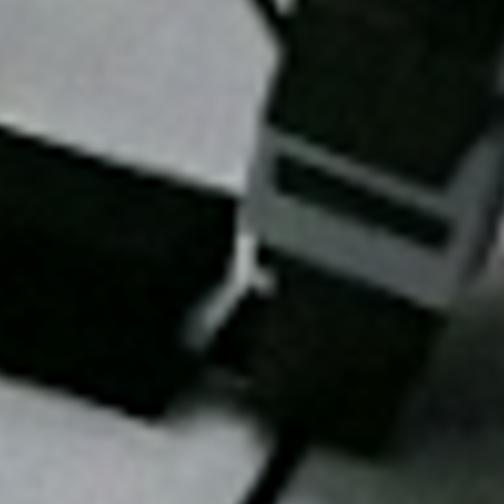

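>>> {"name": "execute_actions", "arguments": {"actions": [[[0.01,-0.01,0,0,0,-0.02,-0.479,0,-0.85,0.45,-0.479,0,-0.85,0.45,-0.205,0,-0.85,0.45,0.714,0.678,0.226,0.168,0.8,-0.4,-0.003,0.005,-0.003,0,0,0,-0.1075,0,-0.85,0.45,-0.1075,0,-0.85,0.45,-0.1075,0,-0.85,0.45,0.714,0.678,0.226,0.168,0.8,-0.4]],[[0.01,-0.01,0,0,0,-0.01,-0.479,0,-0.85,0.45,-0.479,0,-0.85,0.45,-0.205,0,-0.85,0.45,0.714,0.678,0.226,0.168,0.8,-0.4,-0.003,0.005,-0.003,0,0,0,-0.1075,0,-0.85,0.45,-0.1075,0,-0.85,0.45,-0.1075,0,-0.85,0.45,0.714,0.678,0.226,0.168,0.8,-0.4]]], "cameras": ["cam_low"]}}

>>> {"name": "zoom_image", "arguments": {"camera": "cam_low", "region": [440, 335, 475, 370]}}

Scene clock: 2094.87 s.
left_arm: end_effector_position=(+0.5224, +0.5059, +0.0396) hand_goal=(-0.478, +0.000, -0.850, +0.450, -0.478, +0.000, -0.850, +0.450, -0.204, +0.000, -0.850, +0.450, +0.714, +0.678, +0.226, +0.168) hand_measured=(-0.470, +0.000, -0.848, +0.452, -0.464, +0.000, -0.848, +0.452, -0.242, +0.000, -0.848, +0.452, +0.714, +0.678, +0.222, +0.168) hand_current_ma=(+42, +0, +8, +11, +72, +0, +9, +12, -202, +0, +15, +12, -3, -4, -31, -2) hand_state=(goal, goal, goal, goal, goal, goal, goal, goal, blocked, goal, goal, goal, goal, goal, goal, goal) hand_current_limit=0.80 hand_speed=-0.40 end_effector_quat_wxyz=(+0.054, +0.684, +0.727, -0.027) | right_arm: end_effector_position=(+0.5016, +0.3156, +0.0641) hand_goal=(-0.108, +0.000, -0.850, +0.450, -0.108, +0.000, -0.850, +0.450, -0.108, +0.000, -0.850, +0.450, +0.714, +0.678, +0.226, +0.168) hand_measured=(-0.092, +0.000, -0.848, +0.452, -0.088, +0.000, -0.848, +0.452, -0.122, +0.000, -0.848, +0.452, +0.720, +0.678, +0.222, +0.168) hand_current_ma=(+45, +0, +2, +4, +58, +0, +2, +4, -41, +0, +2, +4, +10, -1, -8, +0) hand_state=(goal, goal, goal, goal, goal, goal, goal, goal, goal, goal, goal, goal, goal, goal, goal, goal) hand_current_limit=0.80 hand_speed=-0.40 end_effector_quat_wxyz=(+0.003, -0.026, +0.965, +0.262)
Joint positions: left_arm=[0.469 1.828 1.296 -1.047 0.121 0.363] | right_arm=[0.769 2.326 1.916 -0.775 -0.376 -0.775]
Joint torques (N m): left_arm=[-11.22 -12.34 6.64 -1.68 3.16 1.41] | right_arm=[7.24 -12.45 13.38 2.15 -0.56 0.06]
Motor temperatures (°C): left_arm=[25 31 33 25 30 25] | right_arm=[23 35 50 25 22 24]
Heat: left arm: hottest elbow 33 °C; right arm: hottest elbow 50 °C.
Hand target: left_arm +0.5388, +0.4008, +0.0208; +0.068, +0.764, +0.637, -0.082 | right_arm +0.4506, +0.3845, +0.0163; -0.014, -0.072, +0.963, +0.260
Off the commanded pose: left_arm 0.108 m, 15 deg | right_arm 0.098 m, 6 deg.
Step readings (end_effector_position of left_arm | right_arm):
0: (+0.5199, +0.5080, +0.0380) | (+0.5013, +0.3156, +0.0643)
1: (+0.5199, +0.5080, +0.0380) | (+0.5013, +0.3156, +0.0643)
2: (+0.5199, +0.5079, +0.0380) | (+0.5014, +0.3156, +0.0642)
4: (+0.5200, +0.5076, +0.0380) | (+0.5014, +0.3156, +0.0642)
8: (+0.5201, +0.5073, +0.0380) | (+0.5015, +0.3155, +0.0642)
15: (+0.5202, +0.5071, +0.0380) | (+0.5016, +0.3155, +0.0641)
16: (+0.5202, +0.5071, +0.0380) | (+0.5016, +0.3155, +0.0641)
17: (+0.5204, +0.5070, +0.0381) | (+0.5016, +0.3155, +0.0641)
19: (+0.5210, +0.5066, +0.0386) | (+0.5014, +0.3157, +0.0641)
23: (+0.5220, +0.5062, +0.0393) | (+0.5015, +0.3156, +0.0641)
30: (+0.5222, +0.5060, +0.0394) | (+0.5016, +0.3156, +0.0641)
Images, in order (width x height): cam_low 672x504.

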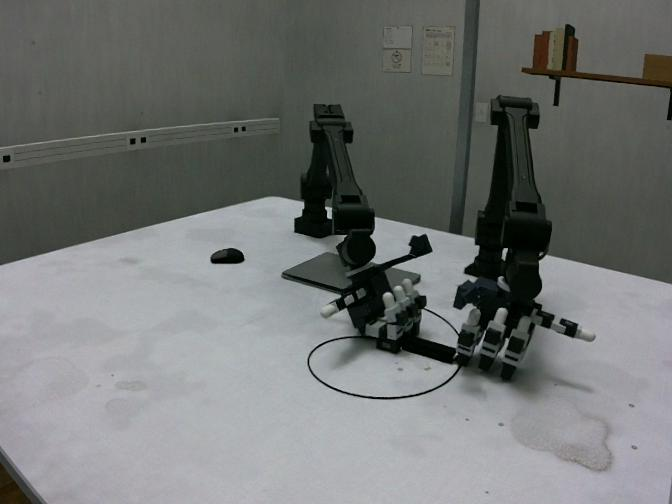

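Scaled by 14.400 from the camera's 672x504 image, which has a finer 960x720 frame.

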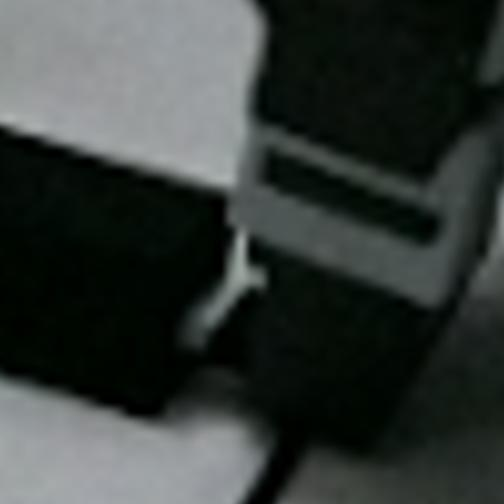

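>>> {"name": "execute_actions", "arguments": {"actions": [[[0,0.06,0,0,0,0.02,-0.479,0,-0.85,0.45,-0.479,0,-0.85,0.45,-0.205,0,-0.85,0.45,0.714,0.678,0.226,0.168,0.8,-0.4,0.02,-0.04,0.01,0,0,0,-0.1075,0,-0.85,0.45,-0.1075,0,-0.85,0.45,-0.1075,0,-0.85,0.45,0.714,0.678,0.226,0.168,0.8,-0.4]],[[0,0.09,0,0.01,0,0.03,-0.479,0,-0.85,0.45,-0.479,0,-0.85,0.45,-0.205,0,-0.85,0.45,0.714,0.678,0.226,0.168,0.8,-0.4,0.03,-0.05,0.015,0,0,-0.01,-0.1075,0,-0.85,0.45,-0.1075,0,-0.85,0.45,-0.1075,0,-0.85,0.45,0.714,0.678,0.226,0.168,0.8,-0.4]],[[-0.01,0.07,0.04,0.01,0,0.01,-0.479,0,-0.85,0.45,-0.479,0,-0.85,0.45,-0.205,0,-0.85,0.45,0.714,0.678,0.226,0.168,0.8,-0.4,0.02,-0.01,0.01,0,0,-0.01,-0.1075,0,-0.85,0.45,-0.1075,0,-0.85,0.45,-0.1075,0,-0.85,0.45,0.714,0.678,0.226,0.168,0.8,-0.4]],[[0,0.01,0.08,0,0,0.0,-0.479,0,-0.85,0.45,-0.479,0,-0.85,0.45,-0.205,0,-0.85,0.45,0.714,0.678,0.226,0.168,0.8,-0.4,0,0,0,0,0,0,-0.1075,0,-0.85,0.45,-0.1075,0,-0.85,0.45,-0.1075,0,-0.85,0.45,0.714,0.678,0.226,0.168,0.8,-0.4]]], "cameras": ["cam_low"]}}

>>> {"name": "zoom_image", "arguments": {"camera": "cam_low", "region": [435, 330, 475, 370]}}

Scene clock: 2151.67 s.
left_arm: end_effector_position=(+0.5203, +0.5264, +0.0623) hand_goal=(-0.478, +0.000, -0.850, +0.450, -0.478, +0.000, -0.850, +0.450, -0.204, +0.000, -0.850, +0.450, +0.714, +0.678, +0.226, +0.168) hand_measured=(-0.470, +0.000, -0.848, +0.452, -0.464, +0.000, -0.848, +0.452, -0.200, +0.000, -0.848, +0.452, +0.714, +0.678, +0.222, +0.168) hand_current_ma=(+42, +0, +8, +11, +72, +0, +9, +12, +26, +0, +15, +12, -3, -4, -31, -2) hand_state=(goal, goal, goal, goal, goal, goal, goal, goal, goal, goal, goal, goal, goal, goal, goal, goal) hand_current_limit=0.80 hand_speed=-0.40 end_effector_quat_wxyz=(+0.045, +0.697, +0.711, -0.081) | right_arm: end_effector_position=(+0.5019, +0.3148, +0.0667) hand_goal=(-0.108, +0.000, -0.850, +0.450, -0.108, +0.000, -0.850, +0.450, -0.108, +0.000, -0.850, +0.450, +0.714, +0.678, +0.226, +0.168) hand_measured=(-0.092, +0.000, -0.848, +0.452, -0.088, +0.000, -0.848, +0.452, -0.118, +0.000, -0.848, +0.452, +0.720, +0.678, +0.222, +0.168) hand_current_ma=(+45, +0, +2, +4, +62, +0, +2, +4, -26, +0, +2, +4, +10, -1, -8, +0) hand_state=(goal, goal, goal, goal, blocked, goal, goal, goal, goal, goal, goal, goal, goal, goal, goal, goal) hand_current_limit=0.80 hand_speed=-0.40 end_effector_quat_wxyz=(+0.001, -0.034, +0.962, +0.270)
Joint positions: left_arm=[0.521 1.876 1.453 -1.274 0.136 0.465] | right_arm=[0.763 2.326 1.916 -0.771 -0.394 -0.793]
Joint torques (N m): left_arm=[0.62 -16.26 11.47 -0.24 -0.08 0.36] | right_arm=[1.32 -15.85 9.94 1.4 -0.15 0.01]
Motor temperatures (°C): left_arm=[26 31 33 25 37 27] | right_arm=[24 35 52 25 23 24]
Heat: left arm: hottest wrist yaw 37 °C; right arm: hottest elbow 52 °C.
Hand target: left_arm +0.5327, +0.5390, +0.0929; +0.053, +0.702, +0.708, -0.054 | right_arm +0.4927, +0.3244, +0.0373; -0.006, -0.042, +0.965, +0.260
Off the commanded pose: left_arm 0.035 m, 3 deg | right_arm 0.032 m, 2 deg.
Step readings (end_effector_position of left_arm | right_arm):
0: (+0.5224, +0.5059, +0.0396) | (+0.5016, +0.3156, +0.0641)
1: (+0.5226, +0.5060, +0.0397) | (+0.5016, +0.3156, +0.0641)
2: (+0.5231, +0.5062, +0.0402) | (+0.5015, +0.3156, +0.0640)
4: (+0.5249, +0.5067, +0.0415) | (+0.5013, +0.3156, +0.0640)
8: (+0.5285, +0.5066, +0.0416) | (+0.5016, +0.3152, +0.0643)
15: (+0.5298, +0.5064, +0.0407) | (+0.5014, +0.3152, +0.0644)
16: (+0.5300, +0.5067, +0.0409) | (+0.5017, +0.3150, +0.0644)
17: (+0.5303, +0.5076, +0.0409) | (+0.5021, +0.3145, +0.0646)
19: (+0.5314, +0.5084, +0.0395) | (+0.5024, +0.3139, +0.0651)
23: (+0.5324, +0.5091, +0.0383) | (+0.5021, +0.3138, +0.0654)
30: (+0.5330, +0.5091, +0.0381) | (+0.5021, +0.3137, +0.0655)
31: (+0.5329, +0.5095, +0.0384) | (+0.5021, +0.3137, +0.0655)
32: (+0.5327, +0.5102, +0.0389) | (+0.5023, +0.3135, +0.0655)
34: (+0.5302, +0.5125, +0.0390) | (+0.5023, +0.3138, +0.0659)
38: (+0.5225, +0.5189, +0.0379) | (+0.5019, +0.3148, +0.0667)
45: (+0.5204, +0.5241, +0.0394) | (+0.5019, +0.3148, +0.0667)
46: (+0.5207, +0.5241, +0.0402) | (+0.5019, +0.3148, +0.0667)
47: (+0.5199, +0.5236, +0.0413) | (+0.5019, +0.3148, +0.0667)
49: (+0.5175, +0.5231, +0.0452) | (+0.5019, +0.3148, +0.0667)
53: (+0.5203, +0.5252, +0.0566) | (+0.5019, +0.3148, +0.0667)
60: (+0.5210, +0.5269, +0.0625) | (+0.5019, +0.3148, +0.0667)
Images, in order (width x height): cam_low 672x504.

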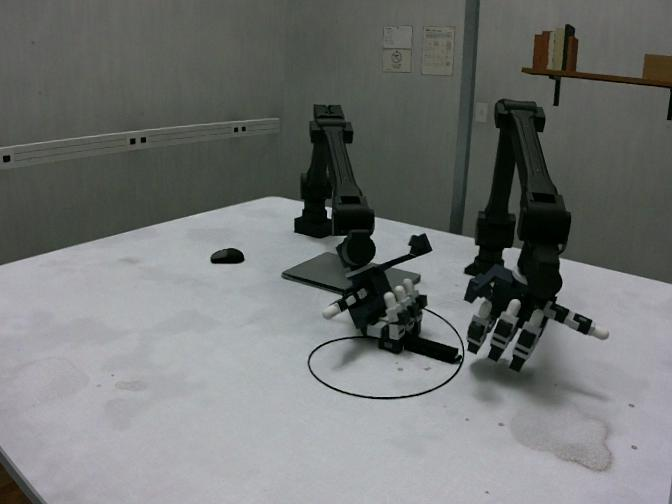

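Scaled by 12.600 from the camera's 672x504 image, which has a finer 960x720 frame.

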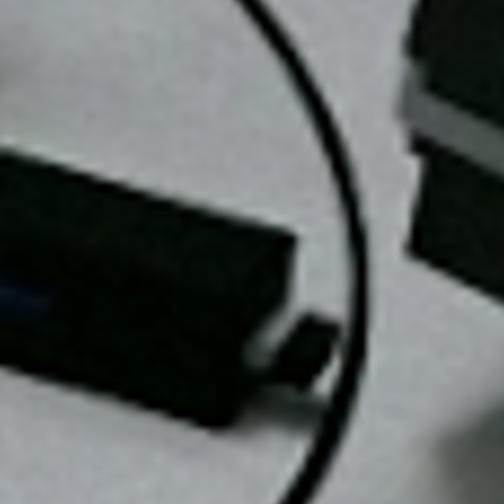

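>>> {"name": "execute_actions", "arguments": {"actions": [[[-0.01,-0.025,-0.075,0,0,-0.01,-0.479,0,-0.85,0.45,-0.479,0,-0.85,0.45,-0.205,0,-0.85,0.45,0.714,0.678,0.226,0.168,0.8,-0.4,0.0,-0.055,0.02,0,0,0,-0.1075,0,-0.85,0.45,-0.1075,0,-0.85,0.45,-0.1075,0,-0.85,0.45,0.714,0.678,0.226,0.168,0.8,-0.4]],[[0,0,0,0,0,0,-0.479,0,-0.85,0.45,-0.479,0,-0.85,0.45,-0.205,0,-0.85,0.45,0.714,0.678,0.226,0.168,0.8,-0.4,0.007,-0.01,0,0,0,0,-0.1075,0,-0.85,0.45,-0.1075,0,-0.85,0.45,-0.1075,0,-0.85,0.45,0.714,0.678,0.226,0.168,0.8,-0.4]]], "cameras": ["cam_low"]}}

>>> {"name": "zoom_image", "arguments": {"camera": "cam_low", "region": [385, 310, 485, 380]}}

Scene clock: 2225.17 s.
left_arm: end_effector_position=(+0.5212, +0.5253, +0.0469) hand_goal=(-0.478, +0.000, -0.850, +0.450, -0.478, +0.000, -0.850, +0.450, -0.204, +0.000, -0.850, +0.450, +0.714, +0.678, +0.226, +0.168) hand_measured=(-0.470, +0.000, -0.848, +0.452, -0.464, +0.000, -0.848, +0.452, -0.200, +0.000, -0.848, +0.452, +0.714, +0.678, +0.222, +0.168) hand_current_ma=(+42, +0, +8, +11, +72, +0, +9, +12, +26, +0, +15, +12, -3, -4, -31, -2) hand_state=(goal, goal, goal, goal, goal, goal, goal, goal, goal, goal, goal, goal, goal, goal, goal, goal) hand_current_limit=0.80 hand_speed=-0.40 end_effector_quat_wxyz=(+0.051, +0.705, +0.705, -0.063) | right_arm: end_effector_position=(+0.4942, +0.2991, +0.0661) hand_goal=(-0.108, +0.000, -0.850, +0.450, -0.108, +0.000, -0.850, +0.450, -0.108, +0.000, -0.850, +0.450, +0.714, +0.678, +0.226, +0.168) hand_measured=(-0.092, +0.000, -0.848, +0.452, -0.102, +0.000, -0.848, +0.452, -0.118, +0.000, -0.848, +0.452, +0.720, +0.678, +0.222, +0.168) hand_current_ma=(+45, +0, +2, +4, +15, +0, +2, +4, -28, +0, +2, +4, +10, -1, -8, +0) hand_state=(goal, goal, goal, goal, goal, goal, goal, goal, goal, goal, goal, goal, goal, goal, goal, goal) hand_current_limit=0.80 hand_speed=-0.40 end_effector_quat_wxyz=(-0.005, -0.042, +0.961, +0.272)
Joint positions: left_arm=[0.521 1.876 1.402 -1.187 0.135 0.482] | right_arm=[0.75 2.292 1.848 -0.751 -0.414 -0.821]
Joint torques (N m): left_arm=[-0.73 -14.33 8.12 1.03 -0.07 0.38] | right_arm=[-0.91 -17.9 7.01 1.06 -0.03 -0.18]
Motor temperatures (°C): left_arm=[25 33 36 25 28 25] | right_arm=[23 37 48 25 22 24]
Heat: left arm: hottest elbow 36 °C; right arm: hottest elbow 48 °C.
Hand target: left_arm +0.5268, +0.5239, +0.0479; +0.052, +0.713, +0.697, -0.055 | right_arm +0.4969, +0.2854, +0.0493; -0.006, -0.042, +0.965, +0.261
Off the commanded pose: left_arm 0.006 m, 2 deg | right_arm 0.022 m, 1 deg.
Step readings (end_effector_position of left_arm | right_arm):
0: (+0.5202, +0.5263, +0.0623) | (+0.5019, +0.3148, +0.0667)
1: (+0.5202, +0.5263, +0.0623) | (+0.5019, +0.3148, +0.0667)
2: (+0.5209, +0.5266, +0.0624) | (+0.5017, +0.3149, +0.0667)
4: (+0.5240, +0.5279, +0.0612) | (+0.5004, +0.3136, +0.0671)
8: (+0.5230, +0.5269, +0.0522) | (+0.4953, +0.3059, +0.0663)
15: (+0.5204, +0.5251, +0.0467) | (+0.4939, +0.3024, +0.0665)
16: (+0.5207, +0.5252, +0.0468) | (+0.4938, +0.3024, +0.0663)
17: (+0.5209, +0.5253, +0.0469) | (+0.4938, +0.3021, +0.0663)
19: (+0.5210, +0.5253, +0.0469) | (+0.4937, +0.3013, +0.0661)
23: (+0.5211, +0.5254, +0.0469) | (+0.4942, +0.2996, +0.0661)
30: (+0.5212, +0.5253, +0.0469) | (+0.4943, +0.2991, +0.0661)
Images, in order (width x height): cam_low 672x504.

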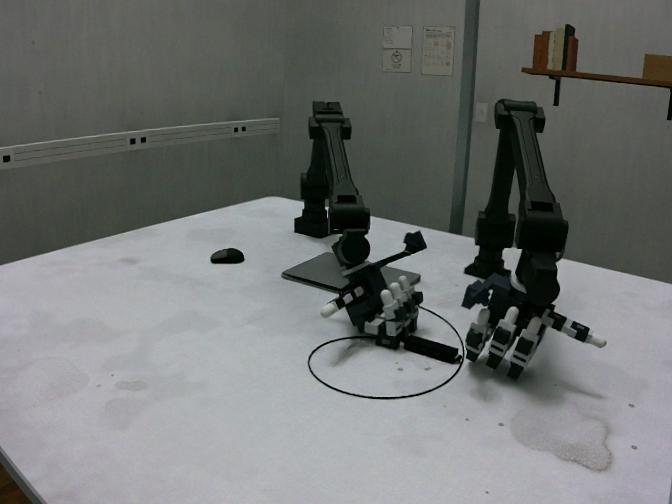

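Scaled by 5.040 from the camera's 672x504 image, which has a finer 960x720 frame.

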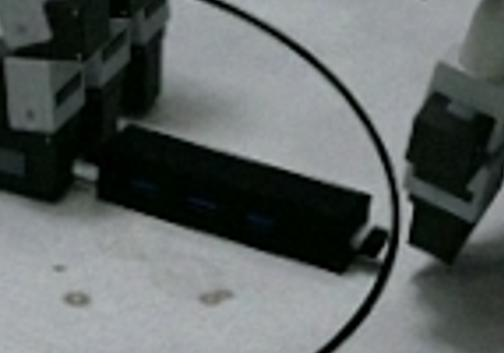

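>>> {"name": "execute_actions", "arguments": {"actions": [[[0,-0.02,-0.006,0,0,0,-0.479,0,-0.85,0.45,-0.479,0,-0.85,0.45,-0.205,0,-0.85,0.45,0.714,0.678,0.226,0.168,0.8,-0.4,0.015,-0.03,0.01,0,0,0,-0.1075,0,-0.85,0.45,-0.1075,0,-0.85,0.45,-0.1075,0,-0.85,0.45,0.714,0.678,0.226,0.168,0.8,-0.4]],[[0,-0.025,0,0,0,0,-0.479,0,-0.85,0.45,-0.479,0,-0.85,0.45,-0.205,0,-0.85,0.45,0.714,0.678,0.226,0.168,0.8,-0.4,0,0,0,0,0,0,-0.1075,0,-0.85,0.45,-0.1075,0,-0.85,0.45,-0.1075,0,-0.85,0.45,0.714,0.678,0.226,0.168,0.8,-0.4]]], "cameras": ["cam_low"]}}

>>> {"name": "zoom_image", "arguments": {"camera": "cam_low", "region": [385, 300, 485, 370]}}

Scene clock: 2234.10 s.
left_arm: end_effector_position=(+0.5219, +0.5019, +0.0358) hand_goal=(-0.478, +0.000, -0.850, +0.450, -0.478, +0.000, -0.850, +0.450, -0.204, +0.000, -0.850, +0.450, +0.714, +0.678, +0.226, +0.168) hand_measured=(-0.470, +0.000, -0.848, +0.452, -0.464, +0.000, -0.848, +0.452, -0.208, +0.000, -0.848, +0.452, +0.714, +0.678, +0.222, +0.168) hand_current_ma=(+42, +0, +8, +11, +72, +0, +9, +12, -25, +0, +15, +12, -3, -4, -31, -2) hand_state=(goal, goal, goal, goal, goal, goal, goal, goal, goal, goal, goal, goal, goal, goal, goal, goal) hand_current_limit=0.80 hand_speed=-0.40 end_effector_quat_wxyz=(+0.048, +0.714, +0.696, -0.066) | right_arm: end_effector_position=(+0.5076, +0.2780, +0.0673) hand_goal=(-0.108, +0.000, -0.850, +0.450, -0.108, +0.000, -0.850, +0.450, -0.108, +0.000, -0.850, +0.450, +0.714, +0.678, +0.226, +0.168) hand_measured=(-0.092, +0.000, -0.848, +0.452, -0.102, +0.000, -0.848, +0.452, -0.118, +0.000, -0.848, +0.452, +0.720, +0.678, +0.222, +0.168) hand_current_ma=(+45, +0, +2, +4, +15, +0, +2, +4, -27, +0, +2, +4, +10, -1, -8, +0) hand_state=(goal, goal, goal, goal, goal, goal, goal, goal, goal, goal, goal, goal, goal, goal, goal, goal) hand_current_limit=0.80 hand_speed=-0.40 end_effector_quat_wxyz=(-0.002, -0.040, +0.961, +0.273)
Joint positions: left_arm=[0.483 1.872 1.365 -1.157 0.135 0.469] | right_arm=[0.716 2.278 1.826 -0.751 -0.422 -0.852]
Joint torques (N m): left_arm=[-1.38 -15.5 7.21 1.01 0.11 0.03] | right_arm=[-0.5 -18.02 7.31 0.61 -0.08 -0.15]
Heat: left arm: hottest elbow 36 °C; right arm: hottest elbow 47 °C.
Hand target: left_arm +0.5267, +0.4969, +0.0441; +0.052, +0.713, +0.697, -0.055 | right_arm +0.5059, +0.2674, +0.0553; -0.006, -0.042, +0.965, +0.260
Off the commanded pose: left_arm 0.011 m, 1 deg | right_arm 0.016 m, 2 deg.
Step readings (end_effector_position of left_arm | right_arm):
0: (+0.5212, +0.5253, +0.0469) | (+0.4942, +0.2991, +0.0661)
1: (+0.5212, +0.5253, +0.0469) | (+0.4942, +0.2991, +0.0664)
2: (+0.5212, +0.5251, +0.0465) | (+0.4943, +0.2983, +0.0661)
4: (+0.5215, +0.5232, +0.0449) | (+0.4942, +0.2957, +0.0666)
8: (+0.5192, +0.5179, +0.0401) | (+0.4993, +0.2869, +0.0667)
15: (+0.5203, +0.5134, +0.0389) | (+0.5079, +0.2780, +0.0666)
16: (+0.5204, +0.5134, +0.0389) | (+0.5078, +0.2779, +0.0667)
17: (+0.5206, +0.5122, +0.0384) | (+0.5078, +0.2780, +0.0668)
19: (+0.5205, +0.5103, +0.0368) | (+0.5077, +0.2780, +0.0668)
23: (+0.5209, +0.5053, +0.0359) | (+0.5076, +0.2780, +0.0673)
30: (+0.5219, +0.5019, +0.0358) | (+0.5076, +0.2780, +0.0673)
Images, in order (width x height): cam_low 672x504.

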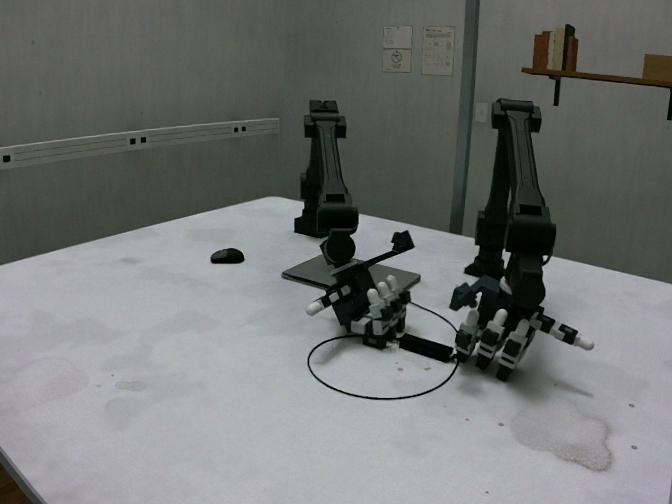

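Scaled by 5.040 from the camera's 672x504 image, which has a finer 960x720 frame.

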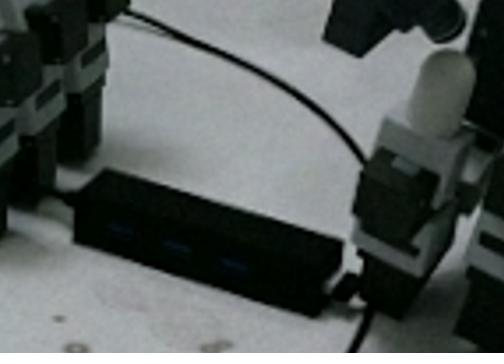

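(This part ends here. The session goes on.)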